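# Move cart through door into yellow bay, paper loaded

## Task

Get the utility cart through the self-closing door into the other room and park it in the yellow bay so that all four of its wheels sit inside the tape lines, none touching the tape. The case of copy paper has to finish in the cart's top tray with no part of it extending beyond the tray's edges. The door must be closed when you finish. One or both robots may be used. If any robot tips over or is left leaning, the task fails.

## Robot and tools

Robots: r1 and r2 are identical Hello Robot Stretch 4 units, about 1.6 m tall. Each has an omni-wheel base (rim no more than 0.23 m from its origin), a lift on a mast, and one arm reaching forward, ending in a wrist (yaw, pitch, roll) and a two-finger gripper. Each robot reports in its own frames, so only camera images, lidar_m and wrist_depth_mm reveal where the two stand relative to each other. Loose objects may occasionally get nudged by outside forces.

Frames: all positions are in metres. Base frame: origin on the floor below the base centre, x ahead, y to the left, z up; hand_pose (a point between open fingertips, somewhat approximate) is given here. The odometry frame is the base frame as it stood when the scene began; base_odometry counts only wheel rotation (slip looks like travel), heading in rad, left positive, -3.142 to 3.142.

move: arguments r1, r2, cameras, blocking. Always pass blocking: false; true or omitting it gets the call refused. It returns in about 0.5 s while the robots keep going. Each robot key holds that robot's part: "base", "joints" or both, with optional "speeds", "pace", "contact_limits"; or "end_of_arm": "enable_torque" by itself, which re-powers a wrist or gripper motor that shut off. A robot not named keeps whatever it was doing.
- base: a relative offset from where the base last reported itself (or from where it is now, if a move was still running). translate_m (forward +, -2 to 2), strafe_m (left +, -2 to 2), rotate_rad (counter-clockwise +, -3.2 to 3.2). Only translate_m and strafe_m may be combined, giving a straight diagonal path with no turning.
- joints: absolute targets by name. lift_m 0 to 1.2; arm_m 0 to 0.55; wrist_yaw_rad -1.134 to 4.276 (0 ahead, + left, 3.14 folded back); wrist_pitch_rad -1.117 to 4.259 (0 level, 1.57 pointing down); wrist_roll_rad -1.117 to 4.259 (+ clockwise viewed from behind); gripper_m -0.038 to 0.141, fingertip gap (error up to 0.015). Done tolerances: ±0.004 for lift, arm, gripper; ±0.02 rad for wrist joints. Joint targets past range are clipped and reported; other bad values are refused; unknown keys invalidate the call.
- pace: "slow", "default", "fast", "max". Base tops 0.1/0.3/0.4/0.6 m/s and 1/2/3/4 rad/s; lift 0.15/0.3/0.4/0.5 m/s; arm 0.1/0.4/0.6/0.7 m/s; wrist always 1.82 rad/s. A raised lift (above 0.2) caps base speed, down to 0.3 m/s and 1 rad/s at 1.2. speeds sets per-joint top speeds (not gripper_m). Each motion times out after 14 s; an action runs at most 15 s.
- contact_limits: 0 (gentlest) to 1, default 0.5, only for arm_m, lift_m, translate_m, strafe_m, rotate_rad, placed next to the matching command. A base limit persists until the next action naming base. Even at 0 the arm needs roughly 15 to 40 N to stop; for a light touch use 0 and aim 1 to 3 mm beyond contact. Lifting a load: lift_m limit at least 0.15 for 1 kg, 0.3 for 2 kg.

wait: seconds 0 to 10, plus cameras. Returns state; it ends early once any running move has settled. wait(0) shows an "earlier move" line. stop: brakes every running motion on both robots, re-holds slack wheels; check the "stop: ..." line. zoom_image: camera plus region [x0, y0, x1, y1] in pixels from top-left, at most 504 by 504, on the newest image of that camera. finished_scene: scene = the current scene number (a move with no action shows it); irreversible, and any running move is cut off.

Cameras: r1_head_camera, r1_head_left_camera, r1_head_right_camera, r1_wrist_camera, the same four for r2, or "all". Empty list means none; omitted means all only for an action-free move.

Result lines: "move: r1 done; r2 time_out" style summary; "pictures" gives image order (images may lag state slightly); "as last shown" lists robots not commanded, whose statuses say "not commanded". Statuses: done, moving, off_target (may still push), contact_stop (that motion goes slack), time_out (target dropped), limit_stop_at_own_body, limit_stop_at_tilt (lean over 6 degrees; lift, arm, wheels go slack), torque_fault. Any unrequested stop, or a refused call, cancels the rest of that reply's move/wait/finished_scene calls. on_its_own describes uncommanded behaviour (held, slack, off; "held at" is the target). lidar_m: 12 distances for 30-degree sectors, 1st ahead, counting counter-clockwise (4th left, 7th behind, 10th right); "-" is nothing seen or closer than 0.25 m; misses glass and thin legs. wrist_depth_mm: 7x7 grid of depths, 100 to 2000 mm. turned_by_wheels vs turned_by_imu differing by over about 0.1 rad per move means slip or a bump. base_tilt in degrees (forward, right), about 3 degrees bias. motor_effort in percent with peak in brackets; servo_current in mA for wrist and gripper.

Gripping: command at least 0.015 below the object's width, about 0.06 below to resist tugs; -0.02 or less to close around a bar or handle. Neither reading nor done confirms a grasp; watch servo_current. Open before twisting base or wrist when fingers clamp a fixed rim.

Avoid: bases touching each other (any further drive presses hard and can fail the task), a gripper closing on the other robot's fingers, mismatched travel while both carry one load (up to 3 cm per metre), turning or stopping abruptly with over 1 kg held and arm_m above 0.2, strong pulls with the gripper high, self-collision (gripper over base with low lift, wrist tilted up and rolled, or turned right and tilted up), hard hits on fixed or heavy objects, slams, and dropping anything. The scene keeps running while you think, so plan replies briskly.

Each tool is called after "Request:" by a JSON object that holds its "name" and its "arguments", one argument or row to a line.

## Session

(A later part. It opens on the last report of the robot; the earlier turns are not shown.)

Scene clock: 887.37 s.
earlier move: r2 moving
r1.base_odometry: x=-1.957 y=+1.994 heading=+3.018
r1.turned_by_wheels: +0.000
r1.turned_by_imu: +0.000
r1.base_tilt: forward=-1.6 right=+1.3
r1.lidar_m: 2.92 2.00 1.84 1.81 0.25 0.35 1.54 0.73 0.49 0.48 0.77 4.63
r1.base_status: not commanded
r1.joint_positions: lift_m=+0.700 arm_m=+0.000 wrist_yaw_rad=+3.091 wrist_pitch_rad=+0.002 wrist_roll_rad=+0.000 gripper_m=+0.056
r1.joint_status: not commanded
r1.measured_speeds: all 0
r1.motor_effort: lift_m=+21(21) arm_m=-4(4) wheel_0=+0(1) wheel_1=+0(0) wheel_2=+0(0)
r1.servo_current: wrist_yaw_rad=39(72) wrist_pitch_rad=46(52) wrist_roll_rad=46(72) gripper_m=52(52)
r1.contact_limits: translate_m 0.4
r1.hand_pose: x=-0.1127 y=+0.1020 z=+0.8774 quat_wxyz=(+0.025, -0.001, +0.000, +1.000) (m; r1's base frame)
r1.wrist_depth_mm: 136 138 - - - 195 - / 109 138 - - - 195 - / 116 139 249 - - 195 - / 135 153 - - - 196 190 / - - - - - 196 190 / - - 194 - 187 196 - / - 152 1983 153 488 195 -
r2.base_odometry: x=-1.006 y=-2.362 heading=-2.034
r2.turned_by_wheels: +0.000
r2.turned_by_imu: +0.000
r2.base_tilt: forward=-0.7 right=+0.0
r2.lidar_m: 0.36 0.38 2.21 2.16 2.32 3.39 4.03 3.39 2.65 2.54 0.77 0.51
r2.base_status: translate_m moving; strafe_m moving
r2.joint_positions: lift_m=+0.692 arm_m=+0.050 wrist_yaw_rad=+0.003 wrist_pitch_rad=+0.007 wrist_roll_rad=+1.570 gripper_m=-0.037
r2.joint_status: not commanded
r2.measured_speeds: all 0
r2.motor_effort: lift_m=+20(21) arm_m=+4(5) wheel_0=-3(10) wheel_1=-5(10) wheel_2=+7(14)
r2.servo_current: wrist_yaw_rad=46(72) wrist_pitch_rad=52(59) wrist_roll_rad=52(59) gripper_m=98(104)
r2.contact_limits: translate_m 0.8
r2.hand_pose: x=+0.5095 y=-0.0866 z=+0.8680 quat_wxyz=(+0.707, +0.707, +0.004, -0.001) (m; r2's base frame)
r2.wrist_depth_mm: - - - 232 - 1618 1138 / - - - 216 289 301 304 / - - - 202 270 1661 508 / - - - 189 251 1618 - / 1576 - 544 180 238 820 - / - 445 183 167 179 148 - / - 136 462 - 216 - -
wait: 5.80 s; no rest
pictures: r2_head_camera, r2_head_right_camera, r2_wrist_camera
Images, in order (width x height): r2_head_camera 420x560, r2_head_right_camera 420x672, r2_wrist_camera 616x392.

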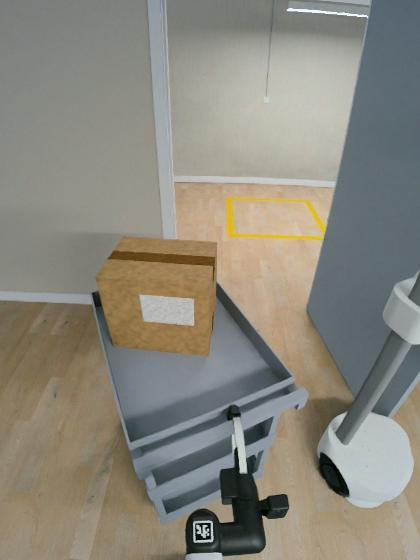

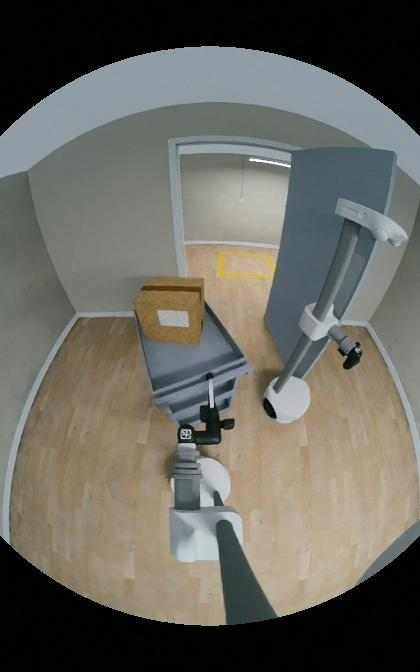

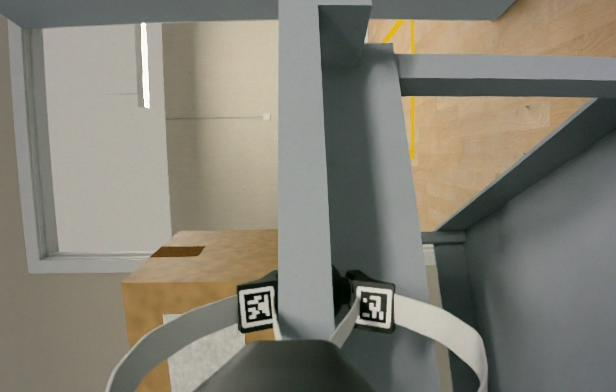

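Request:
{"name": "move", "arguments": {
  "blocking": false,
  "r2": {"joints":{"gripper_m":0.11}}
}}

Request:
{"name": "wait", "arguments": {
  "seconds": 1
}}

Request:
{"name": "move", "arguments": {
  "blocking": false,
  "r2": {"base":{"translate_m":-0.28}}
}}

Request:
{"name": "wait", "arguments": {
  "seconds": 1.6
}}

Request:
{"name": "move", "arguments": {
  "blocking": false,
  "r2": {"base":{"strafe_m":0.85},"joints":{"wrist_yaw_rad":1.571,"wrist_roll_rad":0,"gripper_m":0.0,"arm_m":0.15,"lift_m":0.68},"pace":"fast"}
}}

Request:
{"name": "wait", "arguments": {
  "seconds": 3
}}

Request:
{"name": "move", "arguments": {
  "blocking": false,
  "r2": {"base":{"translate_m":0.9},"pace":"fast"}
}}

Request:
{"name": "wait", "arguments": {
  "seconds": 3
}}

Request:
{"name": "move", "arguments": {
  "blocking": false,
  "r2": {"base":{"rotate_rad":-1.12}}
}}

Request:
{"name": "wait", "arguments": {
  "seconds": 1.5,
  "cameras": ["r2_head_camera","r2_head_left_camera","r1_head_right_camera"]
}}

Scene clock: 920.53 s.
earlier move: r2 done
move: r2 moving
r1: as last shown
r1.base_tilt: forward=-1.6 right=+1.2
r1.lidar_m: 2.90 1.99 1.86 1.81 0.25 0.34 1.54 0.72 0.49 0.47 0.76 4.62
r1.servo_current: wrist_yaw_rad=52(72) wrist_pitch_rad=46(46) wrist_roll_rad=46(59) gripper_m=46(46)
r1.contact_limits: translate_m 0.4
r1.wrist_depth_mm: 136 138 - - - 195 - / 109 139 - - - 194 - / 116 139 251 - - 196 - / 135 153 - - - 196 190 / - - - - - 196 191 / - - 193 - 189 196 - / - 152 1921 154 484 195 -
r2.base_odometry: x=-1.006 y=-2.362 heading=-2.034
r2.turned_by_wheels: +0.000
r2.turned_by_imu: +0.000
r2.base_tilt: forward=-0.7 right=+0.1
r2.lidar_m: 0.36 0.37 2.20 2.16 2.33 3.36 4.01 3.41 2.65 2.57 0.78 0.51
r2.base_status: done
r2.joint_positions: lift_m=+0.692 arm_m=+0.050 wrist_yaw_rad=+0.002 wrist_pitch_rad=+0.007 wrist_roll_rad=+1.570 gripper_m=-0.012
r2.joint_status: gripper_m moving
r2.measured_speeds: all 0
r2.motor_effort: lift_m=+20(20) arm_m=+4(4) wheel_0=-4(5) wheel_1=-5(5) wheel_2=+6(7)
r2.servo_current: wrist_yaw_rad=46(52) wrist_pitch_rad=52(59) wrist_roll_rad=46(59) gripper_m=85(111)
r2.contact_limits: translate_m 0.8
r2.hand_pose: x=+0.5094 y=-0.0869 z=+0.8680 quat_wxyz=(+0.707, +0.707, +0.003, -0.002) (m; r2's base frame)
r2.wrist_depth_mm: - - - 238 - 1576 1138 / - - - 222 293 307 310 / - - - 206 274 1618 508 / - - - 195 255 1661 - / 1576 - 559 183 241 831 - / - 449 186 171 180 - - / - 139 462 - 217 - -
pictures: none

Scene clock: 921.53 s.
earlier move: r2 moving
r1.base_odometry: x=-1.957 y=+1.994 heading=+3.018
r1.turned_by_wheels: +0.000
r1.turned_by_imu: +0.000
r1.base_tilt: forward=-1.6 right=+1.3
r1.lidar_m: 2.93 1.99 1.85 1.79 0.25 0.34 1.55 0.73 0.49 0.48 0.74 4.63
r1.base_status: not commanded
r1.joint_positions: lift_m=+0.700 arm_m=+0.000 wrist_yaw_rad=+3.091 wrist_pitch_rad=+0.002 wrist_roll_rad=+0.000 gripper_m=+0.056
r1.joint_status: not commanded
r1.measured_speeds: all 0
r1.motor_effort: lift_m=+21(21) arm_m=-4(4) wheel_0=+0(1) wheel_1=+0(0) wheel_2=+0(0)
r1.servo_current: wrist_yaw_rad=33(72) wrist_pitch_rad=39(52) wrist_roll_rad=46(65) gripper_m=39(46)
r1.contact_limits: translate_m 0.4
r1.hand_pose: x=-0.1127 y=+0.1020 z=+0.8774 quat_wxyz=(+0.025, -0.001, +0.000, +1.000) (m; r1's base frame)
r1.wrist_depth_mm: 136 138 - - - 195 - / 109 138 - - - 195 - / 116 139 249 - - 195 - / 135 154 - - - 195 190 / - - - - - 195 191 / - - 193 - 187 195 - / - 152 1921 153 488 194 -
r2.base_odometry: x=-1.006 y=-2.362 heading=-2.034
r2.turned_by_wheels: +0.000
r2.turned_by_imu: +0.000
r2.base_tilt: forward=-0.7 right=+0.0
r2.lidar_m: 0.38 0.40 2.23 2.16 2.32 3.37 4.04 3.40 2.64 2.57 0.77 0.52
r2.base_status: done
r2.joint_positions: lift_m=+0.692 arm_m=+0.050 wrist_yaw_rad=+0.002 wrist_pitch_rad=+0.005 wrist_roll_rad=+1.570 gripper_m=+0.098
r2.joint_status: gripper_m moving
r2.measured_speeds: all 0
r2.motor_effort: lift_m=+19(20) arm_m=+4(5) wheel_0=-3(5) wheel_1=-4(5) wheel_2=+6(7)
r2.servo_current: wrist_yaw_rad=46(65) wrist_pitch_rad=46(59) wrist_roll_rad=39(65) gripper_m=46(124)
r2.contact_limits: translate_m 0.8
r2.hand_pose: x=+0.5094 y=-0.0869 z=+0.8685 quat_wxyz=(+0.707, +0.707, +0.003, -0.001) (m; r2's base frame)
r2.wrist_depth_mm: - - - 251 - 1661 1205 / - - - 237 304 317 319 / 1661 - - 222 287 1756 1182 / - - - 206 268 1756 - / 1618 - 580 195 255 - - / - 459 196 183 194 - - / - 477 480 - 229 - -
wait: 1.00 s; no rest
pictures: none

Scene clock: 922.03 s.
earlier move: r2 moving
move: r2 moving
r1: as last shown
r1.base_tilt: forward=-1.6 right=+1.2
r1.lidar_m: 2.94 2.01 1.85 1.80 0.25 0.35 1.55 0.69 0.50 0.48 0.76 4.63
r1.servo_current: wrist_yaw_rad=65(65) wrist_pitch_rad=52(52) wrist_roll_rad=59(72) gripper_m=39(46)
r1.contact_limits: translate_m 0.4
r1.wrist_depth_mm: 136 138 - - - 195 - / 109 138 - - - 194 - / 116 139 249 - - 196 - / 135 153 - - - 196 189 / - - - - - 195 190 / - - 194 - 187 195 - / - 152 1921 153 488 193 -
r2.base_odometry: x=-0.992 y=-2.334 heading=-2.034
r2.turned_by_wheels: +0.000
r2.turned_by_imu: +0.000
r2.base_tilt: forward=-0.7 right=+0.1
r2.lidar_m: 0.41 0.42 2.22 2.15 2.29 3.39 3.99 3.39 2.65 2.57 0.78 0.55
r2.base_status: translate_m moving
r2.joint_positions: lift_m=+0.692 arm_m=+0.050 wrist_yaw_rad=+0.002 wrist_pitch_rad=+0.005 wrist_roll_rad=+1.570 gripper_m=+0.110
r2.joint_status: gripper_m moving
r2.measured_speeds: translate_m=-0.121 strafe_m=+0.000 rotate_rad=+0.000 lift_m=+0.000 arm_m=+0.000 wrist_yaw_rad=+0.000 wrist_pitch_rad=+0.000 wrist_roll_rad=+0.000
r2.motor_effort: lift_m=+19(19) arm_m=+5(5) wheel_0=-10(10) wheel_1=-7(8) wheel_2=+12(13)
r2.servo_current: wrist_yaw_rad=46(59) wrist_pitch_rad=46(52) wrist_roll_rad=46(52) gripper_m=39(85)
r2.hand_pose: x=+0.5094 y=-0.0869 z=+0.8685 quat_wxyz=(+0.707, +0.707, +0.003, -0.001) (m; r2's base frame)
r2.wrist_depth_mm: 1661 - - 283 - 1661 1182 / 1618 - - 314 338 353 353 / - - - 306 317 1756 517 / - - - 237 296 1708 - / 1618 - 585 225 277 866 - / - 181 198 211 198 - - / - 159 508 - 254 788 -
pictures: none

Scene clock: 923.63 s.
earlier move: r2 moving
r1.base_odometry: x=-1.957 y=+1.994 heading=+3.018
r1.turned_by_wheels: +0.000
r1.turned_by_imu: +0.000
r1.base_tilt: forward=-1.6 right=+1.3
r1.lidar_m: 2.94 1.99 1.83 1.78 0.25 0.34 1.54 0.73 0.49 0.49 0.78 4.62
r1.base_status: not commanded
r1.joint_positions: lift_m=+0.700 arm_m=+0.000 wrist_yaw_rad=+3.091 wrist_pitch_rad=+0.002 wrist_roll_rad=+0.000 gripper_m=+0.056
r1.joint_status: not commanded
r1.measured_speeds: all 0
r1.motor_effort: lift_m=+21(21) arm_m=-4(4) wheel_0=+0(1) wheel_1=+0(0) wheel_2=+0(0)
r1.servo_current: wrist_yaw_rad=39(72) wrist_pitch_rad=46(52) wrist_roll_rad=46(72) gripper_m=39(46)
r1.contact_limits: translate_m 0.4
r1.hand_pose: x=-0.1127 y=+0.1020 z=+0.8774 quat_wxyz=(+0.025, -0.001, +0.000, +1.000) (m; r1's base frame)
r1.wrist_depth_mm: 136 138 - - - 196 - / 109 138 - - - 195 - / 116 139 249 - - 196 - / 135 153 - - - 195 190 / - - - - - 196 191 / - - 193 - 187 196 - / - 151 1983 153 488 194 -
r2.base_odometry: x=-0.881 y=-2.112 heading=-2.034
r2.turned_by_wheels: +0.000
r2.turned_by_imu: +0.000
r2.base_tilt: forward=-0.7 right=+0.1
r2.lidar_m: 0.66 0.93 2.23 2.18 2.31 3.43 3.71 3.37 2.59 2.54 1.00 0.82
r2.base_status: translate_m moving
r2.joint_positions: lift_m=+0.692 arm_m=+0.050 wrist_yaw_rad=+0.002 wrist_pitch_rad=+0.005 wrist_roll_rad=+1.570 gripper_m=+0.110
r2.joint_status: all done
r2.measured_speeds: translate_m=-0.007 strafe_m=+0.000 rotate_rad=+0.000 lift_m=+0.000 arm_m=+0.000 wrist_yaw_rad=+0.000 wrist_pitch_rad=+0.000 wrist_roll_rad=+0.000
r2.motor_effort: lift_m=+19(19) arm_m=+4(5) wheel_0=-5(13) wheel_1=-4(9) wheel_2=+2(13)
r2.servo_current: wrist_yaw_rad=59(65) wrist_pitch_rad=46(52) wrist_roll_rad=46(59) gripper_m=46(85)
r2.hand_pose: x=+0.5094 y=-0.0869 z=+0.8685 quat_wxyz=(+0.707, +0.707, +0.003, -0.001) (m; r2's base frame)
r2.wrist_depth_mm: - - - - - 1576 1182 / - - - - - 1708 1160 / 1863 - - 591 - 723 597 / - - - 554 - 778 549 / - - 750 525 517 - 512 / - - 198 484 190 - 484 / - - - - - - 462
wait: 1.60 s; no rest
pictures: none

Scene clock: 924.13 s.
earlier move: r2 done
move: r2 moving
r1: as last shown
r1.base_tilt: forward=-1.5 right=+1.3
r1.lidar_m: 2.92 1.99 1.85 1.80 0.25 0.33 1.55 0.70 0.49 0.48 0.89 4.63
r1.motor_effort: lift_m=+21(21) arm_m=-4(4) wheel_0=+0(0) wheel_1=+0(0) wheel_2=+0(0)
r1.servo_current: wrist_yaw_rad=39(59) wrist_pitch_rad=39(52) wrist_roll_rad=33(65) gripper_m=46(52)
r1.contact_limits: translate_m 0.4
r1.wrist_depth_mm: 136 138 - - - 195 - / 109 138 - - - 195 - / 116 139 250 - - 195 - / 135 153 - - - 196 190 / - - - - - 197 191 / - - 193 - 189 196 - / - 152 1863 153 488 194 -
r2.base_odometry: x=-0.832 y=-2.136 heading=-2.034
r2.turned_by_wheels: +0.000
r2.turned_by_imu: +0.000
r2.base_tilt: forward=-0.7 right=+0.1
r2.lidar_m: 0.64 1.31 2.16 2.11 2.30 3.33 3.71 3.41 2.68 2.60 1.03 0.81
r2.base_status: strafe_m moving
r2.joint_positions: lift_m=+0.680 arm_m=+0.120 wrist_yaw_rad=+0.609 wrist_pitch_rad=+0.005 wrist_roll_rad=+0.929 gripper_m=+0.094
r2.joint_status: lift_m moving; arm_m moving; wrist_yaw_rad moving; wrist_roll_rad moving; gripper_m moving
r2.measured_speeds: translate_m=+0.000 strafe_m=+0.211 rotate_rad=-0.002 lift_m=+0.000 arm_m=+0.198 wrist_yaw_rad=+1.730 wrist_pitch_rad=+0.000 wrist_roll_rad=-1.820
r2.motor_effort: lift_m=+14(19) arm_m=+8(10) wheel_0=-13(16) wheel_1=+14(14) wheel_2=+3(4)
r2.servo_current: wrist_yaw_rad=91(143) wrist_pitch_rad=46(46) wrist_roll_rad=91(91) gripper_m=111(111)
r2.hand_pose: x=+0.5777 y=+0.0934 z=+0.8569 quat_wxyz=(+0.853, +0.427, +0.137, +0.267) (m; r2's base frame)
r2.wrist_depth_mm: - - - 597 554 300 303 / - - - 668 569 314 842 / - - - - 324 325 - / - - - - 338 904 - / - - - - 353 355 - / - - 193 - 195 357 - / - - - - 1661 1308 1025
pictures: none

Scene clock: 926.97 s.
earlier move: r2 done
r1.base_odometry: x=-1.957 y=+1.994 heading=+3.018
r1.turned_by_wheels: +0.000
r1.turned_by_imu: +0.000
r1.base_tilt: forward=-1.6 right=+1.3
r1.lidar_m: 2.94 1.98 1.86 1.81 0.25 0.33 1.57 0.71 0.47 0.46 1.77 4.62
r1.base_status: not commanded
r1.joint_positions: lift_m=+0.700 arm_m=+0.000 wrist_yaw_rad=+3.091 wrist_pitch_rad=+0.002 wrist_roll_rad=+0.000 gripper_m=+0.056
r1.joint_status: not commanded
r1.measured_speeds: all 0
r1.motor_effort: lift_m=+21(21) arm_m=-4(4) wheel_0=+0(1) wheel_1=+0(0) wheel_2=+0(0)
r1.servo_current: wrist_yaw_rad=46(65) wrist_pitch_rad=46(52) wrist_roll_rad=46(72) gripper_m=46(52)
r1.contact_limits: translate_m 0.4
r1.hand_pose: x=-0.1127 y=+0.1020 z=+0.8774 quat_wxyz=(+0.025, -0.001, +0.000, +1.000) (m; r1's base frame)
r1.wrist_depth_mm: 136 138 - - - 196 - / 109 138 - - - 195 - / 116 139 248 - - 195 - / 135 153 - - - 196 190 / - - - - - 196 191 / - - 193 - 187 196 - / - 152 1921 153 484 194 -
r2.base_odometry: x=-0.120 y=-2.492 heading=-2.034
r2.turned_by_wheels: +0.000
r2.turned_by_imu: +0.000
r2.base_tilt: forward=-0.7 right=+0.1
r2.lidar_m: 2.20 1.78 1.37 1.33 1.44 2.06 3.66 3.84 3.48 3.40 0.97 0.98
r2.base_status: done
r2.joint_positions: lift_m=+0.680 arm_m=+0.150 wrist_yaw_rad=+1.568 wrist_pitch_rad=+0.005 wrist_roll_rad=+0.002 gripper_m=+0.001
r2.joint_status: all done
r2.measured_speeds: all 0
r2.motor_effort: lift_m=+15(19) arm_m=+7(11) wheel_0=-1(16) wheel_1=+0(14) wheel_2=+3(4)
r2.servo_current: wrist_yaw_rad=46(143) wrist_pitch_rad=46(52) wrist_roll_rad=46(91) gripper_m=65(156)
r2.hand_pose: x=+0.4089 y=+0.2882 z=+0.8569 quat_wxyz=(+0.708, -0.001, +0.003, +0.706) (m; r2's base frame)
r2.wrist_depth_mm: - - - - - - - / - - - - - - - / - - - - - - - / - - - - - - - / - - - - - - - / - - 183 192 174 - - / - 116 - - - - -
wait: 2.83 of 3 s (r2 has come to rest)
pictures: none

Scene clock: 927.47 s.
move: r2 moving
r1: as last shown
r1.lidar_m: 2.93 2.00 1.85 1.84 0.25 0.35 1.57 0.73 0.50 0.47 3.74 4.61
r1.motor_effort: lift_m=+21(21) arm_m=-4(4) wheel_0=+0(0) wheel_1=+0(0) wheel_2=+0(0)
r1.servo_current: wrist_yaw_rad=59(59) wrist_pitch_rad=46(46) wrist_roll_rad=26(72) gripper_m=46(46)
r1.contact_limits: translate_m 0.4
r1.wrist_depth_mm: 136 138 - - - 195 - / 109 138 - - - 195 - / 116 139 249 - - 195 - / 135 153 - - - 195 190 / - - - - - 196 191 / - - 194 - 188 196 - / - 152 1983 153 488 195 -
r2.base_odometry: x=-0.142 y=-2.534 heading=-2.034
r2.turned_by_wheels: +0.000
r2.turned_by_imu: +0.001
r2.base_tilt: forward=-0.7 right=+0.0
r2.lidar_m: 2.15 1.81 1.37 1.34 1.42 2.02 3.69 3.89 3.47 3.41 0.93 0.93
r2.base_status: translate_m moving
r2.joint_positions: lift_m=+0.680 arm_m=+0.150 wrist_yaw_rad=+1.568 wrist_pitch_rad=+0.005 wrist_roll_rad=+0.002 gripper_m=+0.001
r2.joint_status: not commanded
r2.measured_speeds: translate_m=+0.185 strafe_m=+0.001 rotate_rad=+0.005 lift_m=+0.000 arm_m=+0.000 wrist_yaw_rad=+0.000 wrist_pitch_rad=+0.000 wrist_roll_rad=+0.000
r2.motor_effort: lift_m=+15(15) arm_m=+7(7) wheel_0=+10(11) wheel_1=+10(10) wheel_2=-14(15)
r2.servo_current: wrist_yaw_rad=46(59) wrist_pitch_rad=46(52) wrist_roll_rad=39(59) gripper_m=65(72)
r2.hand_pose: x=+0.4088 y=+0.2882 z=+0.8569 quat_wxyz=(+0.708, -0.001, +0.003, +0.706) (m; r2's base frame)
r2.wrist_depth_mm: - - - - - - - / - - - - - - - / - - - - - - - / - - - - - - - / - - - - - - - / - - 183 192 175 - - / - 116 - - - - -
pictures: none

Scene clock: 930.47 s.
earlier move: r2 moving
r1.base_odometry: x=-1.957 y=+1.994 heading=+3.018
r1.turned_by_wheels: +0.000
r1.turned_by_imu: +0.000
r1.base_tilt: forward=-1.6 right=+1.3
r1.lidar_m: 2.90 1.98 1.83 1.79 0.25 0.32 1.55 0.74 0.49 0.49 3.74 4.63
r1.base_status: not commanded
r1.joint_positions: lift_m=+0.700 arm_m=+0.000 wrist_yaw_rad=+3.091 wrist_pitch_rad=+0.002 wrist_roll_rad=+0.000 gripper_m=+0.056
r1.joint_status: not commanded
r1.measured_speeds: all 0
r1.motor_effort: lift_m=+21(21) arm_m=-4(4) wheel_0=+1(1) wheel_1=+0(0) wheel_2=+0(0)
r1.servo_current: wrist_yaw_rad=59(72) wrist_pitch_rad=46(52) wrist_roll_rad=33(72) gripper_m=39(46)
r1.contact_limits: translate_m 0.4
r1.hand_pose: x=-0.1127 y=+0.1020 z=+0.8774 quat_wxyz=(+0.025, -0.001, +0.000, +1.000) (m; r1's base frame)
r1.wrist_depth_mm: 136 138 - - - 196 - / 109 138 - - - 195 - / 116 139 248 - - 196 - / 135 153 - - - 196 190 / - - - - - 196 191 / - - 193 - 187 196 - / - 152 1921 154 488 194 -
r2.base_odometry: x=-0.522 y=-3.297 heading=-2.034
r2.turned_by_wheels: +0.000
r2.turned_by_imu: +0.001
r2.base_tilt: forward=-0.7 right=+0.1
r2.lidar_m: 1.31 1.39 1.30 1.27 1.34 1.98 - 4.59 0.68 0.54 0.54 1.32
r2.base_status: translate_m moving
r2.joint_positions: lift_m=+0.680 arm_m=+0.150 wrist_yaw_rad=+1.568 wrist_pitch_rad=+0.005 wrist_roll_rad=+0.002 gripper_m=+0.001
r2.joint_status: not commanded
r2.measured_speeds: all 0
r2.motor_effort: lift_m=+15(15) arm_m=+7(7) wheel_0=-1(11) wheel_1=+1(10) wheel_2=-1(16)
r2.servo_current: wrist_yaw_rad=39(59) wrist_pitch_rad=39(52) wrist_roll_rad=65(65) gripper_m=65(72)
r2.hand_pose: x=+0.4088 y=+0.2882 z=+0.8569 quat_wxyz=(+0.708, -0.001, +0.003, +0.706) (m; r2's base frame)
r2.wrist_depth_mm: - - - - - - - / - - - - - - - / - - - - - - - / - - - - - - - / - - - - - - - / - - 183 192 174 - - / - 116 - - - - -
wait: 3.00 s; no rest
pictures: none

Scene clock: 930.97 s.
earlier move: r2 done
move: r2 moving
r1: as last shown
r1.lidar_m: 2.92 1.98 1.85 1.78 0.25 0.33 1.56 0.71 0.48 0.47 3.71 4.63
r1.motor_effort: lift_m=+21(21) arm_m=-4(4) wheel_0=+0(1) wheel_1=+0(0) wheel_2=+0(0)
r1.servo_current: wrist_yaw_rad=46(59) wrist_pitch_rad=46(46) wrist_roll_rad=52(59) gripper_m=39(46)
r1.contact_limits: translate_m 0.4
r1.wrist_depth_mm: 136 138 - - - 195 - / 109 138 - - - 194 - / 116 139 249 - - 195 - / 135 154 - - - 196 190 / - - - - - 195 191 / - - 193 - 188 196 - / - 151 1983 154 484 194 -
r2.base_odometry: x=-0.522 y=-3.297 heading=-2.286
r2.turned_by_wheels: -0.252
r2.turned_by_imu: -0.244
r2.base_tilt: forward=-0.7 right=+0.1
r2.lidar_m: 1.29 1.30 1.39 1.27 1.29 1.60 3.20 4.54 3.84 0.59 0.53 0.55
r2.base_status: rotate_rad moving
r2.joint_positions: lift_m=+0.680 arm_m=+0.150 wrist_yaw_rad=+1.569 wrist_pitch_rad=+0.005 wrist_roll_rad=+0.002 gripper_m=+0.001
r2.joint_status: not commanded
r2.measured_speeds: translate_m=-0.001 strafe_m=+0.000 rotate_rad=-0.975 lift_m=+0.000 arm_m=+0.000 wrist_yaw_rad=+0.000 wrist_pitch_rad=+0.000 wrist_roll_rad=+0.000
r2.motor_effort: lift_m=+15(15) arm_m=+7(7) wheel_0=+9(11) wheel_1=+9(10) wheel_2=+9(11)
r2.servo_current: wrist_yaw_rad=46(59) wrist_pitch_rad=46(52) wrist_roll_rad=39(59) gripper_m=65(72)
r2.hand_pose: x=+0.4088 y=+0.2882 z=+0.8569 quat_wxyz=(+0.708, -0.001, +0.003, +0.706) (m; r2's base frame)
r2.wrist_depth_mm: - - - - - - - / - - - - - 1308 - / - - - - - 1336 - / - - - - - 1308 - / - - - - - 1336 - / - - 183 192 173 1308 - / - 116 - - - - -
pictures: none

Scene clock: 932.27 s.
earlier move: r2 done
r1.base_odometry: x=-1.957 y=+1.994 heading=+3.018
r1.turned_by_wheels: +0.000
r1.turned_by_imu: +0.000
r1.base_tilt: forward=-1.6 right=+1.3
r1.lidar_m: 2.92 1.97 1.86 1.79 0.25 0.31 1.57 0.72 0.50 0.49 3.73 4.64
r1.base_status: not commanded
r1.joint_positions: lift_m=+0.700 arm_m=+0.000 wrist_yaw_rad=+3.091 wrist_pitch_rad=+0.002 wrist_roll_rad=+0.000 gripper_m=+0.056
r1.joint_status: not commanded
r1.measured_speeds: all 0
r1.motor_effort: lift_m=+21(21) arm_m=-4(4) wheel_0=+0(1) wheel_1=+0(1) wheel_2=+0(0)
r1.servo_current: wrist_yaw_rad=52(65) wrist_pitch_rad=39(52) wrist_roll_rad=39(65) gripper_m=39(46)
r1.contact_limits: translate_m 0.4
r1.hand_pose: x=-0.1127 y=+0.1020 z=+0.8774 quat_wxyz=(+0.025, -0.001, +0.000, +1.000) (m; r1's base frame)
r1.wrist_depth_mm: 136 138 - - - 195 - / 109 138 - - - 195 - / 116 139 250 - - 195 - / 135 153 - - - 195 190 / - - - - - 196 191 / - - 194 - 187 196 - / - 152 1983 153 488 194 -
r2.base_odometry: x=-0.522 y=-3.297 heading=+3.130
r2.turned_by_wheels: -0.868
r2.turned_by_imu: -0.845
r2.base_tilt: forward=-0.6 right=+0.1
r2.lidar_m: 0.49 1.37 1.28 1.39 1.31 1.25 1.31 1.88 4.49 4.72 0.75 0.54
r2.base_status: done
r2.joint_positions: lift_m=+0.680 arm_m=+0.150 wrist_yaw_rad=+1.569 wrist_pitch_rad=+0.005 wrist_roll_rad=+0.002 gripper_m=+0.001
r2.joint_status: not commanded
r2.measured_speeds: all 0
r2.motor_effort: lift_m=+15(15) arm_m=+6(7) wheel_0=+3(11) wheel_1=+1(12) wheel_2=+3(11)
r2.servo_current: wrist_yaw_rad=46(59) wrist_pitch_rad=46(52) wrist_roll_rad=46(59) gripper_m=65(72)
r2.hand_pose: x=+0.4088 y=+0.2882 z=+0.8569 quat_wxyz=(+0.708, -0.001, +0.003, +0.706) (m; r2's base frame)
r2.wrist_depth_mm: - - - - - - - / - 1708 - - - - - / - 1708 - - - - - / - 1708 - - - - - / - 1708 - - - - - / - 1756 182 193 174 - - / - 116 - - - - -
wait: 1.30 of 1.5 s (r2 has come to rest)
pictures: r1_head_right_camera, r2_head_camera, r2_head_left_camera
Images, in order (width x height): r1_head_right_camera 420x672, r2_head_camera 420x560, r2_head_left_camera 420x672.

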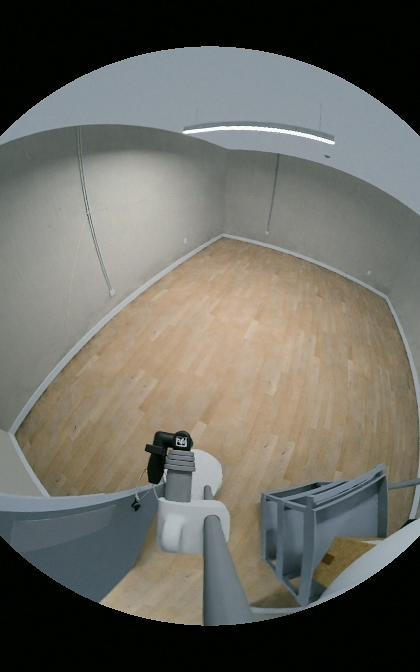

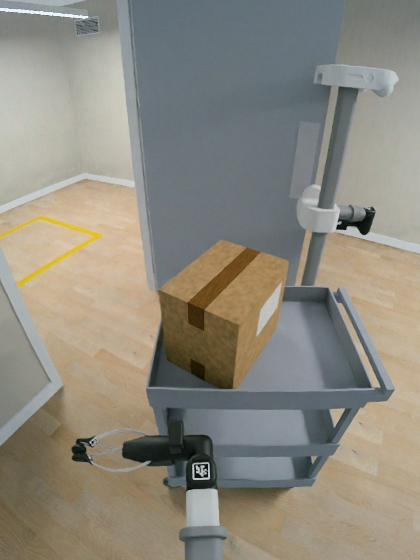

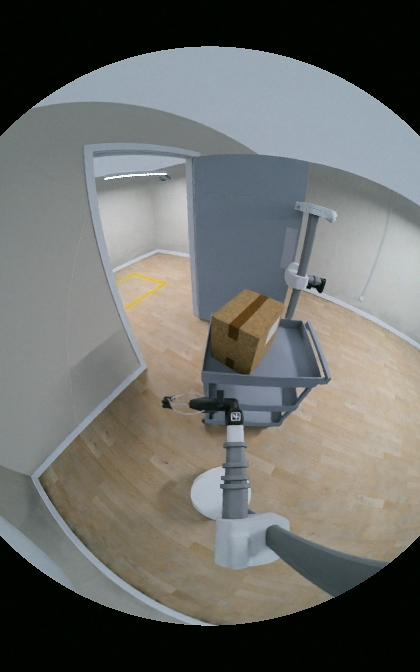

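Request:
{"name": "move", "arguments": {
  "blocking": false,
  "r2": {"base":{"translate_m":0.4},"contact_limits":{"translate_m":0.7},"pace":"slow"}
}}

Request:
{"name": "wait", "arguments": {
  "seconds": 2.3,
  "cameras": ["r2_head_camera"]
}}

Request:
{"name": "wait", "arguments": {
  "seconds": 2.5,
  "cameras": ["r2_head_camera","r2_head_left_camera"]
}}

Scene clock: 942.47 s.
move: r2 moving
r1: as last shown
r1.lidar_m: 2.92 1.98 1.85 1.80 0.25 0.33 1.54 0.73 0.50 0.47 3.73 4.62
r1.motor_effort: lift_m=+21(21) arm_m=-4(4) wheel_0=+0(0) wheel_1=+0(0) wheel_2=+0(0)
r1.servo_current: wrist_yaw_rad=59(59) wrist_pitch_rad=46(46) wrist_roll_rad=59(59) gripper_m=39(46)
r1.contact_limits: translate_m 0.4
r1.wrist_depth_mm: 136 138 - - - 195 - / 109 138 - - - 195 - / 116 139 249 - - 195 - / 135 153 - - - 196 190 / - - - - - 196 190 / - - 194 - 188 196 - / - 152 1983 153 488 194 -
r2.base_odometry: x=-0.535 y=-3.297 heading=+3.130
r2.turned_by_wheels: +0.000
r2.turned_by_imu: +0.001
r2.base_tilt: forward=-0.7 right=+0.1
r2.lidar_m: 0.53 1.34 1.28 1.38 1.33 1.26 1.34 1.90 4.48 4.71 0.72 0.55
r2.base_status: translate_m moving
r2.joint_positions: lift_m=+0.680 arm_m=+0.150 wrist_yaw_rad=+1.569 wrist_pitch_rad=+0.005 wrist_roll_rad=+0.002 gripper_m=+0.001
r2.joint_status: not commanded
r2.measured_speeds: translate_m=+0.048 strafe_m=+0.000 rotate_rad=-0.001 lift_m=+0.000 arm_m=+0.000 wrist_yaw_rad=+0.000 wrist_pitch_rad=+0.000 wrist_roll_rad=+0.000
r2.motor_effort: lift_m=+15(15) arm_m=+6(7) wheel_0=+4(9) wheel_1=+7(7) wheel_2=-9(11)
r2.servo_current: wrist_yaw_rad=39(46) wrist_pitch_rad=46(52) wrist_roll_rad=46(65) gripper_m=65(72)
r2.contact_limits: translate_m 0.7
r2.hand_pose: x=+0.4088 y=+0.2882 z=+0.8569 quat_wxyz=(+0.708, -0.001, +0.003, +0.706) (m; r2's base frame)
r2.wrist_depth_mm: - - - - - - - / - 1708 - - - - - / - 1708 - - - - - / - 1708 - - - - - / - 1708 - - - - - / - 1756 183 191 174 - - / - 116 - - - - -
pictures: none

Scene clock: 944.77 s.
earlier move: r2 moving
r1.base_odometry: x=-1.957 y=+1.994 heading=+3.018
r1.turned_by_wheels: +0.000
r1.turned_by_imu: +0.000
r1.base_tilt: forward=-1.6 right=+1.3
r1.lidar_m: 2.94 1.98 1.84 1.78 0.25 0.31 1.54 0.58 0.48 0.46 3.79 4.60
r1.base_status: not commanded
r1.joint_positions: lift_m=+0.700 arm_m=+0.000 wrist_yaw_rad=+3.091 wrist_pitch_rad=+0.002 wrist_roll_rad=+0.000 gripper_m=+0.056
r1.joint_status: not commanded
r1.measured_speeds: all 0
r1.motor_effort: lift_m=+21(21) arm_m=-4(4) wheel_0=+0(1) wheel_1=+0(0) wheel_2=+0(0)
r1.servo_current: wrist_yaw_rad=52(65) wrist_pitch_rad=39(52) wrist_roll_rad=39(72) gripper_m=46(46)
r1.contact_limits: translate_m 0.4
r1.hand_pose: x=-0.1127 y=+0.1020 z=+0.8774 quat_wxyz=(+0.025, -0.001, +0.000, +1.000) (m; r1's base frame)
r1.wrist_depth_mm: 136 138 - - - 195 - / 109 138 - - - 195 - / 116 139 249 - - 195 - / 135 153 - - - 196 189 / 149 - - - - 196 190 / - - 194 - 187 196 - / 707 151 1983 153 484 195 -
r2.base_odometry: x=-0.752 y=-3.294 heading=+3.130
r2.turned_by_wheels: +0.000
r2.turned_by_imu: +0.000
r2.base_tilt: forward=-0.7 right=+0.1
r2.lidar_m: 0.41 1.23 1.19 1.22 1.54 1.46 1.55 2.15 4.60 4.57 0.47 0.39
r2.base_status: translate_m moving
r2.joint_positions: lift_m=+0.680 arm_m=+0.150 wrist_yaw_rad=+1.570 wrist_pitch_rad=+0.005 wrist_roll_rad=+0.002 gripper_m=+0.001
r2.joint_status: not commanded
r2.measured_speeds: translate_m=+0.100 strafe_m=-0.001 rotate_rad=-0.001 lift_m=+0.000 arm_m=+0.000 wrist_yaw_rad=+0.000 wrist_pitch_rad=+0.000 wrist_roll_rad=+0.000
r2.motor_effort: lift_m=+15(15) arm_m=+7(8) wheel_0=+6(13) wheel_1=+6(10) wheel_2=-10(14)
r2.servo_current: wrist_yaw_rad=52(52) wrist_pitch_rad=46(52) wrist_roll_rad=46(65) gripper_m=65(72)
r2.contact_limits: translate_m 0.7
r2.hand_pose: x=+0.4083 y=+0.2883 z=+0.8569 quat_wxyz=(+0.707, -0.001, +0.003, +0.707) (m; r2's base frame)
r2.wrist_depth_mm: - - - - - - - / - 1708 - - - - - / - 1661 - - - - - / - 1708 - - - - - / - 1756 - - - - - / - 1708 183 192 174 - - / - 126 - - - - -
wait: 2.30 s; no rest
pictures: r2_head_camera
Images, in order (width x height): r2_head_camera 420x560.

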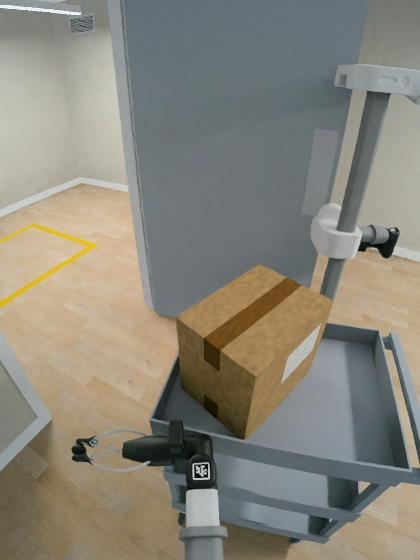

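Scene clock: 947.27 s.
earlier move: r2 done
r1.base_odometry: x=-1.957 y=+1.994 heading=+3.018
r1.turned_by_wheels: +0.000
r1.turned_by_imu: +0.000
r1.base_tilt: forward=-1.6 right=+1.3
r1.lidar_m: 2.92 1.98 1.85 1.83 0.25 0.32 1.57 0.45 0.40 0.43 3.75 4.63
r1.base_status: not commanded
r1.joint_positions: lift_m=+0.700 arm_m=+0.000 wrist_yaw_rad=+3.091 wrist_pitch_rad=+0.002 wrist_roll_rad=+0.000 gripper_m=+0.056
r1.joint_status: not commanded
r1.measured_speeds: all 0
r1.motor_effort: lift_m=+21(21) arm_m=-4(4) wheel_0=+0(1) wheel_1=+0(0) wheel_2=+0(0)
r1.servo_current: wrist_yaw_rad=46(72) wrist_pitch_rad=39(52) wrist_roll_rad=52(72) gripper_m=39(52)
r1.contact_limits: translate_m 0.4
r1.hand_pose: x=-0.1127 y=+0.1020 z=+0.8774 quat_wxyz=(+0.025, -0.001, +0.000, +1.000) (m; r1's base frame)
r1.wrist_depth_mm: 136 138 - - - 195 - / 109 138 - - - 194 - / 116 139 250 - - 195 - / 135 153 - - - 196 190 / 138 - - - - 196 191 / 564 - 194 - 187 196 - / 574 152 1921 153 488 193 -
r2.base_odometry: x=-0.922 y=-3.292 heading=+3.130
r2.turned_by_wheels: +0.000
r2.turned_by_imu: +0.001
r2.base_tilt: forward=-0.7 right=+0.0
r2.lidar_m: 0.37 4.19 1.09 1.18 1.64 1.59 1.68 2.39 4.68 0.53 0.40 0.33
r2.base_status: done
r2.joint_positions: lift_m=+0.680 arm_m=+0.150 wrist_yaw_rad=+1.570 wrist_pitch_rad=+0.005 wrist_roll_rad=+0.002 gripper_m=+0.001
r2.joint_status: not commanded
r2.measured_speeds: all 0
r2.motor_effort: lift_m=+15(15) arm_m=+7(8) wheel_0=+5(13) wheel_1=+4(10) wheel_2=-5(14)
r2.servo_current: wrist_yaw_rad=46(59) wrist_pitch_rad=46(52) wrist_roll_rad=46(65) gripper_m=59(72)
r2.contact_limits: translate_m 0.7
r2.hand_pose: x=+0.4083 y=+0.2883 z=+0.8569 quat_wxyz=(+0.707, -0.001, +0.003, +0.707) (m; r2's base frame)
r2.wrist_depth_mm: - - - - - 732 - / 1661 - - - - - - / 1708 - - - - - - / 1756 - - - - - - / 1756 - - - - - - / 1808 - 183 191 173 - - / - 125 - - - - 1756
wait: 2.50 s; at rest by 2.47 s
pictures: r2_head_camera, r2_head_left_camera
Images, in order (width x height): r2_head_camera 420x560, r2_head_left_camera 420x672.

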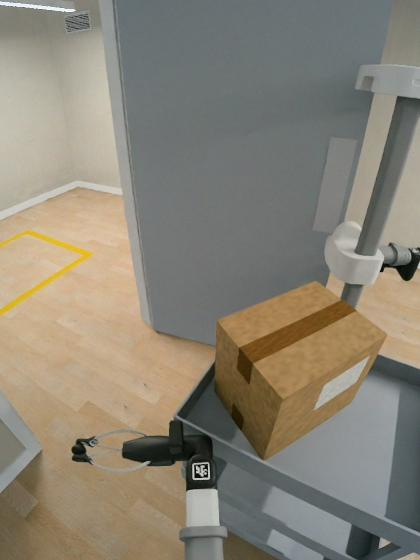

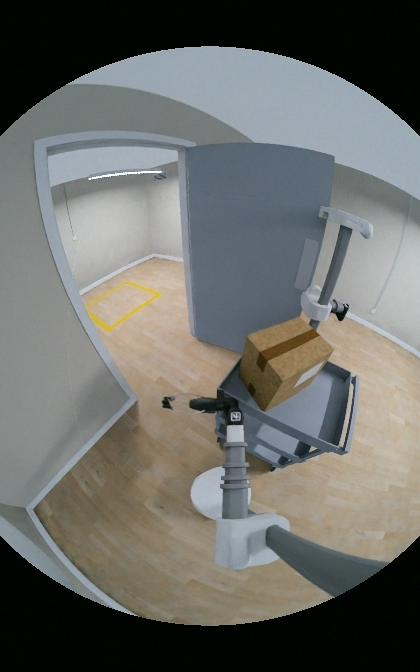

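Request:
{"name": "move", "arguments": {
  "blocking": false,
  "r2": {"base":{"translate_m":-0.35},"pace":"fast"}
}}

Request:
{"name": "wait", "arguments": {
  "seconds": 1.8
}}

Request:
{"name": "move", "arguments": {
  "blocking": false,
  "r2": {"base":{"strafe_m":-1.15},"pace":"fast"}
}}

Request:
{"name": "wait", "arguments": {
  "seconds": 3.6
}}

Request:
{"name": "move", "arguments": {
  "blocking": false,
  "r2": {"base":{"rotate_rad":1.1}}
}}

Request:
{"name": "wait", "arguments": {
  "seconds": 1.5,
  "cameras": ["r2_head_camera","r2_head_left_camera"]
}}

Scene clock: 961.97 s.
move: r2 moving
r1: as last shown
r1.base_tilt: forward=-1.6 right=+1.2
r1.lidar_m: 2.93 1.98 1.86 1.80 0.25 0.31 1.54 0.43 0.41 0.42 3.79 4.63
r1.motor_effort: lift_m=+21(21) arm_m=-4(4) wheel_0=+0(0) wheel_1=+0(0) wheel_2=+0(0)
r1.servo_current: wrist_yaw_rad=46(65) wrist_pitch_rad=39(46) wrist_roll_rad=59(59) gripper_m=39(46)
r1.contact_limits: translate_m 0.4
r1.wrist_depth_mm: 136 138 - - - 196 - / 109 139 - - - 195 - / 116 139 250 - - 195 - / 135 153 - - - 195 190 / 138 - - - - 196 191 / 569 - 194 - 187 196 - / 564 151 1863 154 484 195 -
r2.base_odometry: x=-0.875 y=-3.293 heading=+3.130
r2.turned_by_wheels: +0.000
r2.turned_by_imu: +0.001
r2.base_tilt: forward=-0.7 right=+0.0
r2.lidar_m: 0.43 1.17 1.10 1.20 1.64 1.56 1.64 2.31 4.67 4.40 0.40 0.38
r2.base_status: translate_m moving
r2.joint_positions: lift_m=+0.680 arm_m=+0.150 wrist_yaw_rad=+1.570 wrist_pitch_rad=+0.005 wrist_roll_rad=+0.002 gripper_m=+0.001
r2.joint_status: not commanded
r2.measured_speeds: translate_m=-0.185 strafe_m=-0.001 rotate_rad=+0.006 lift_m=+0.000 arm_m=+0.000 wrist_yaw_rad=+0.000 wrist_pitch_rad=+0.000 wrist_roll_rad=+0.000
r2.motor_effort: lift_m=+15(15) arm_m=+7(7) wheel_0=-10(13) wheel_1=-9(9) wheel_2=+16(16)
r2.servo_current: wrist_yaw_rad=46(59) wrist_pitch_rad=46(52) wrist_roll_rad=52(52) gripper_m=59(72)
r2.hand_pose: x=+0.4083 y=+0.2883 z=+0.8569 quat_wxyz=(+0.707, -0.001, +0.003, +0.707) (m; r2's base frame)
r2.wrist_depth_mm: - - - - - - - / 1708 - - - - - - / 1756 - - - - - - / 1661 - - - - 759 - / 1756 - - - - 768 - / - - 183 192 174 - - / - 126 - - - - 1863
pictures: none

Scene clock: 963.67 s.
earlier move: r2 done
r1.base_odometry: x=-1.957 y=+1.994 heading=+3.018
r1.turned_by_wheels: +0.000
r1.turned_by_imu: +0.000
r1.base_tilt: forward=-1.5 right=+1.3
r1.lidar_m: 2.92 1.99 1.84 1.81 0.25 0.34 1.56 0.44 0.40 0.42 3.76 4.62
r1.base_status: not commanded
r1.joint_positions: lift_m=+0.700 arm_m=+0.000 wrist_yaw_rad=+3.091 wrist_pitch_rad=+0.002 wrist_roll_rad=+0.000 gripper_m=+0.056
r1.joint_status: not commanded
r1.measured_speeds: all 0
r1.motor_effort: lift_m=+21(21) arm_m=-4(4) wheel_0=+0(1) wheel_1=+0(1) wheel_2=+0(0)
r1.servo_current: wrist_yaw_rad=39(65) wrist_pitch_rad=46(46) wrist_roll_rad=39(65) gripper_m=46(46)
r1.contact_limits: translate_m 0.4
r1.hand_pose: x=-0.1127 y=+0.1020 z=+0.8774 quat_wxyz=(+0.025, -0.001, +0.000, +1.000) (m; r1's base frame)
r1.wrist_depth_mm: 136 138 - - - 195 - / 109 138 - - - 194 - / 116 139 248 - - 195 - / 135 153 - - - 196 190 / 137 - - - - 196 191 / 564 - 193 - 188 196 - / 569 152 1921 153 484 193 -
r2.base_odometry: x=-0.572 y=-3.296 heading=+3.130
r2.turned_by_wheels: +0.000
r2.turned_by_imu: +0.000
r2.base_tilt: forward=-0.7 right=+0.0
r2.lidar_m: 0.70 1.32 1.27 1.35 1.37 1.30 1.39 1.94 4.50 4.71 0.68 0.64
r2.base_status: done
r2.joint_positions: lift_m=+0.680 arm_m=+0.150 wrist_yaw_rad=+1.570 wrist_pitch_rad=+0.005 wrist_roll_rad=+0.002 gripper_m=+0.001
r2.joint_status: not commanded
r2.measured_speeds: all 0
r2.motor_effort: lift_m=+15(15) arm_m=+7(7) wheel_0=-3(13) wheel_1=-4(10) wheel_2=+2(16)
r2.servo_current: wrist_yaw_rad=39(65) wrist_pitch_rad=46(52) wrist_roll_rad=59(59) gripper_m=65(72)
r2.hand_pose: x=+0.4083 y=+0.2883 z=+0.8569 quat_wxyz=(+0.707, -0.001, +0.003, +0.707) (m; r2's base frame)
r2.wrist_depth_mm: - - - - - - - / - 1708 - - - - - / - 1708 - - - - - / - 1756 - - - - - / - 1756 - - - - - / - 1708 183 191 174 - - / - 116 - - - - -
wait: 1.70 of 1.8 s (r2 has come to rest)
pictures: none

Scene clock: 964.17 s.
move: r2 moving
r1: as last shown
r1.base_tilt: forward=-1.6 right=+1.3
r1.lidar_m: 2.91 2.00 1.85 1.81 0.25 0.33 1.56 0.44 0.40 0.41 3.74 4.64
r1.motor_effort: lift_m=+21(21) arm_m=-4(4) wheel_0=+0(1) wheel_1=+0(0) wheel_2=+0(0)
r1.servo_current: wrist_yaw_rad=39(72) wrist_pitch_rad=39(46) wrist_roll_rad=52(72) gripper_m=39(46)
r1.contact_limits: translate_m 0.4
r1.wrist_depth_mm: 136 138 - - - 195 - / 109 139 - - - 195 - / 116 139 248 - - 195 - / 135 153 - - - 195 190 / 138 - - - - 196 191 / 559 - 193 - 188 196 - / 574 152 1863 153 488 195 -
r2.base_odometry: x=-0.572 y=-3.241 heading=+3.130
r2.turned_by_wheels: +0.000
r2.turned_by_imu: +0.000
r2.base_tilt: forward=-0.7 right=+0.0
r2.lidar_m: 0.66 1.37 1.32 1.40 1.39 1.34 1.41 1.96 4.48 4.67 3.52 0.62
r2.base_status: strafe_m moving
r2.joint_positions: lift_m=+0.680 arm_m=+0.150 wrist_yaw_rad=+1.570 wrist_pitch_rad=+0.005 wrist_roll_rad=+0.002 gripper_m=+0.001
r2.joint_status: not commanded
r2.measured_speeds: translate_m=+0.000 strafe_m=-0.213 rotate_rad=+0.002 lift_m=+0.000 arm_m=+0.000 wrist_yaw_rad=+0.000 wrist_pitch_rad=+0.000 wrist_roll_rad=+0.000
r2.motor_effort: lift_m=+15(15) arm_m=+7(7) wheel_0=+12(14) wheel_1=-15(15) wheel_2=-1(2)
r2.servo_current: wrist_yaw_rad=46(52) wrist_pitch_rad=52(52) wrist_roll_rad=46(59) gripper_m=72(72)
r2.hand_pose: x=+0.4083 y=+0.2883 z=+0.8569 quat_wxyz=(+0.707, -0.001, +0.003, +0.707) (m; r2's base frame)
r2.wrist_depth_mm: - - - - - - - / - 1756 - - - - - / - 1756 - - - - - / - 1808 - - - - - / - 1808 - - - - - / - 1756 183 191 174 - - / - 125 - - - - -
pictures: none

Scene clock: 967.77 s.
earlier move: r2 done
r1.base_odometry: x=-1.957 y=+1.994 heading=+3.018
r1.turned_by_wheels: +0.000
r1.turned_by_imu: +0.000
r1.base_tilt: forward=-1.6 right=+1.3
r1.lidar_m: 2.93 2.01 1.86 1.81 0.25 0.34 1.58 0.45 0.40 0.41 0.96 4.63
r1.base_status: not commanded
r1.joint_positions: lift_m=+0.700 arm_m=+0.000 wrist_yaw_rad=+3.091 wrist_pitch_rad=+0.002 wrist_roll_rad=+0.000 gripper_m=+0.056
r1.joint_status: not commanded
r1.measured_speeds: all 0
r1.motor_effort: lift_m=+21(21) arm_m=-4(4) wheel_0=+0(1) wheel_1=+0(0) wheel_2=+0(0)
r1.servo_current: wrist_yaw_rad=33(72) wrist_pitch_rad=46(52) wrist_roll_rad=52(72) gripper_m=39(52)
r1.contact_limits: translate_m 0.4
r1.hand_pose: x=-0.1127 y=+0.1020 z=+0.8774 quat_wxyz=(+0.025, -0.001, +0.000, +1.000) (m; r1's base frame)
r1.wrist_depth_mm: 136 138 - - - 195 - / 109 138 - - - 195 - / 116 139 249 - - 195 - / 135 153 - - - 195 190 / 138 - - - - 196 191 / 559 - 194 - 188 196 - / 569 151 1921 153 492 195 -
r2.base_odometry: x=-0.559 y=-2.146 heading=+3.130
r2.turned_by_wheels: +0.000
r2.turned_by_imu: -0.001
r2.base_tilt: forward=-0.7 right=+0.0
r2.lidar_m: 1.27 0.83 0.79 2.35 1.99 1.91 2.00 2.79 3.54 3.71 2.92 2.83
r2.base_status: done
r2.joint_positions: lift_m=+0.680 arm_m=+0.150 wrist_yaw_rad=+1.570 wrist_pitch_rad=+0.005 wrist_roll_rad=+0.002 gripper_m=+0.001
r2.joint_status: not commanded
r2.measured_speeds: all 0
r2.motor_effort: lift_m=+15(15) arm_m=+7(7) wheel_0=-1(16) wheel_1=+0(15) wheel_2=+0(2)
r2.servo_current: wrist_yaw_rad=52(59) wrist_pitch_rad=46(52) wrist_roll_rad=46(59) gripper_m=72(78)
r2.hand_pose: x=+0.4083 y=+0.2883 z=+0.8569 quat_wxyz=(+0.707, -0.001, +0.003, +0.707) (m; r2's base frame)
r2.wrist_depth_mm: - - - - - - - / - - - - - - - / - - - - - 809 661 / - - - - - 788 647 / - - - - 609 530 473 / - - 189 193 174 - - / 1808 1708 1576 - - - -
wait: 3.60 s; at rest by 3.57 s
pictures: none

Scene clock: 968.27 s.
move: r2 moving
r1: as last shown
r1.lidar_m: 2.91 2.00 1.84 1.81 0.25 0.31 1.60 0.45 0.40 0.42 1.00 4.62
r1.motor_effort: lift_m=+21(21) arm_m=-4(4) wheel_0=+0(0) wheel_1=+0(0) wheel_2=+0(0)
r1.servo_current: wrist_yaw_rad=59(65) wrist_pitch_rad=52(52) wrist_roll_rad=52(52) gripper_m=46(46)
r1.contact_limits: translate_m 0.4
r1.wrist_depth_mm: 136 138 - - - 195 - / 109 138 - - - 195 - / 116 139 248 - - 195 - / 135 153 - - - 195 190 / 138 - - - - 196 191 / 569 - 194 - 187 196 - / 574 152 1921 154 484 194 -
r2.base_odometry: x=-0.558 y=-2.146 heading=-2.902
r2.turned_by_wheels: +0.251
r2.turned_by_imu: +0.244
r2.base_tilt: forward=-0.7 right=+0.1
r2.lidar_m: 0.92 0.79 2.24 2.21 1.91 1.90 2.27 3.55 3.54 3.28 2.83 2.84
r2.base_status: rotate_rad moving
r2.joint_positions: lift_m=+0.680 arm_m=+0.150 wrist_yaw_rad=+1.570 wrist_pitch_rad=+0.005 wrist_roll_rad=+0.002 gripper_m=+0.001
r2.joint_status: not commanded
r2.measured_speeds: translate_m=+0.000 strafe_m=-0.001 rotate_rad=+0.971 lift_m=+0.000 arm_m=+0.000 wrist_yaw_rad=+0.000 wrist_pitch_rad=+0.000 wrist_roll_rad=+0.000
r2.motor_effort: lift_m=+15(15) arm_m=+7(7) wheel_0=-9(10) wheel_1=-9(11) wheel_2=-10(12)
r2.servo_current: wrist_yaw_rad=52(59) wrist_pitch_rad=52(52) wrist_roll_rad=59(59) gripper_m=72(72)
r2.hand_pose: x=+0.4083 y=+0.2883 z=+0.8569 quat_wxyz=(+0.707, -0.001, +0.003, +0.707) (m; r2's base frame)
r2.wrist_depth_mm: - - - - - - - / - - - - - - - / - - - - - - - / - - - - - - 707 / - - - - - 480 415 / - - 189 193 182 480 - / - 1708 1661 - - 484 -
pictures: none

Scene clock: 969.57 s.
earlier move: r2 done
r1.base_odometry: x=-1.957 y=+1.994 heading=+3.018
r1.turned_by_wheels: +0.000
r1.turned_by_imu: +0.000
r1.base_tilt: forward=-1.6 right=+1.3
r1.lidar_m: 2.91 2.01 1.85 1.83 0.25 0.31 1.55 0.42 0.41 0.42 1.24 4.63
r1.base_status: not commanded
r1.joint_positions: lift_m=+0.700 arm_m=+0.000 wrist_yaw_rad=+3.091 wrist_pitch_rad=+0.002 wrist_roll_rad=+0.000 gripper_m=+0.056
r1.joint_status: not commanded
r1.measured_speeds: all 0
r1.motor_effort: lift_m=+21(21) arm_m=-4(4) wheel_0=+0(1) wheel_1=+0(0) wheel_2=+0(0)
r1.servo_current: wrist_yaw_rad=46(78) wrist_pitch_rad=46(52) wrist_roll_rad=65(78) gripper_m=46(52)
r1.contact_limits: translate_m 0.4
r1.hand_pose: x=-0.1127 y=+0.1020 z=+0.8774 quat_wxyz=(+0.025, -0.001, +0.000, +1.000) (m; r1's base frame)
r1.wrist_depth_mm: 136 138 - - - 195 - / 109 138 - - - 195 - / 116 139 249 - - 196 - / 135 153 - - - 196 190 / 138 - - - - 196 191 / 559 - 194 - 188 196 - / 569 152 1921 153 488 195 -
r2.base_odometry: x=-0.558 y=-2.147 heading=-2.054
r2.turned_by_wheels: +0.848
r2.turned_by_imu: +0.826
r2.base_tilt: forward=-0.6 right=+0.0
r2.lidar_m: 0.80 2.43 1.96 1.91 2.03 2.94 3.58 3.76 2.92 2.82 1.23 0.81
r2.base_status: done
r2.joint_positions: lift_m=+0.680 arm_m=+0.150 wrist_yaw_rad=+1.570 wrist_pitch_rad=+0.005 wrist_roll_rad=+0.002 gripper_m=+0.001
r2.joint_status: not commanded
r2.measured_speeds: all 0
r2.motor_effort: lift_m=+15(15) arm_m=+6(7) wheel_0=-1(11) wheel_1=-4(11) wheel_2=-4(12)
r2.servo_current: wrist_yaw_rad=46(59) wrist_pitch_rad=46(52) wrist_roll_rad=46(72) gripper_m=72(72)
r2.hand_pose: x=+0.4084 y=+0.2883 z=+0.8569 quat_wxyz=(+0.707, -0.001, +0.003, +0.707) (m; r2's base frame)
r2.wrist_depth_mm: - - - - - - - / 1983 - - - - - - / 1983 - - - - - - / - - - - - - - / - - - - - - - / - - 183 191 174 - - / 1808 1756 - - - - 1661
wait: 1.30 of 1.5 s (r2 has come to rest)
pictures: r2_head_camera, r2_head_left_camera
Images, in order (width x height): r2_head_camera 420x560, r2_head_left_camera 420x672.

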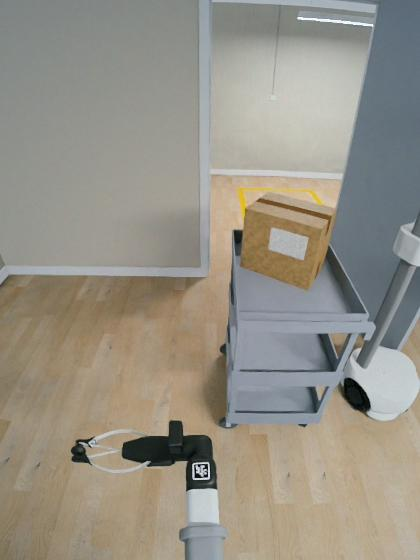

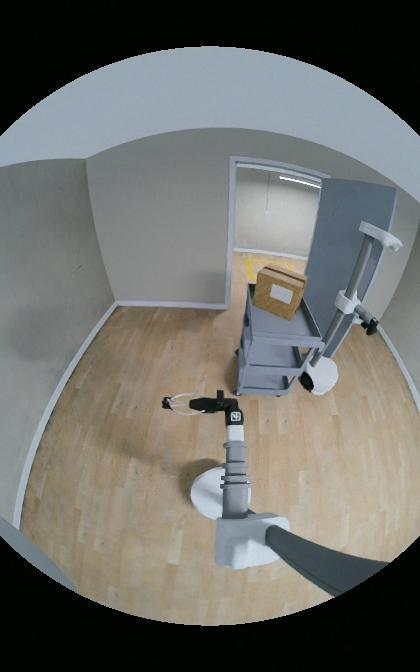

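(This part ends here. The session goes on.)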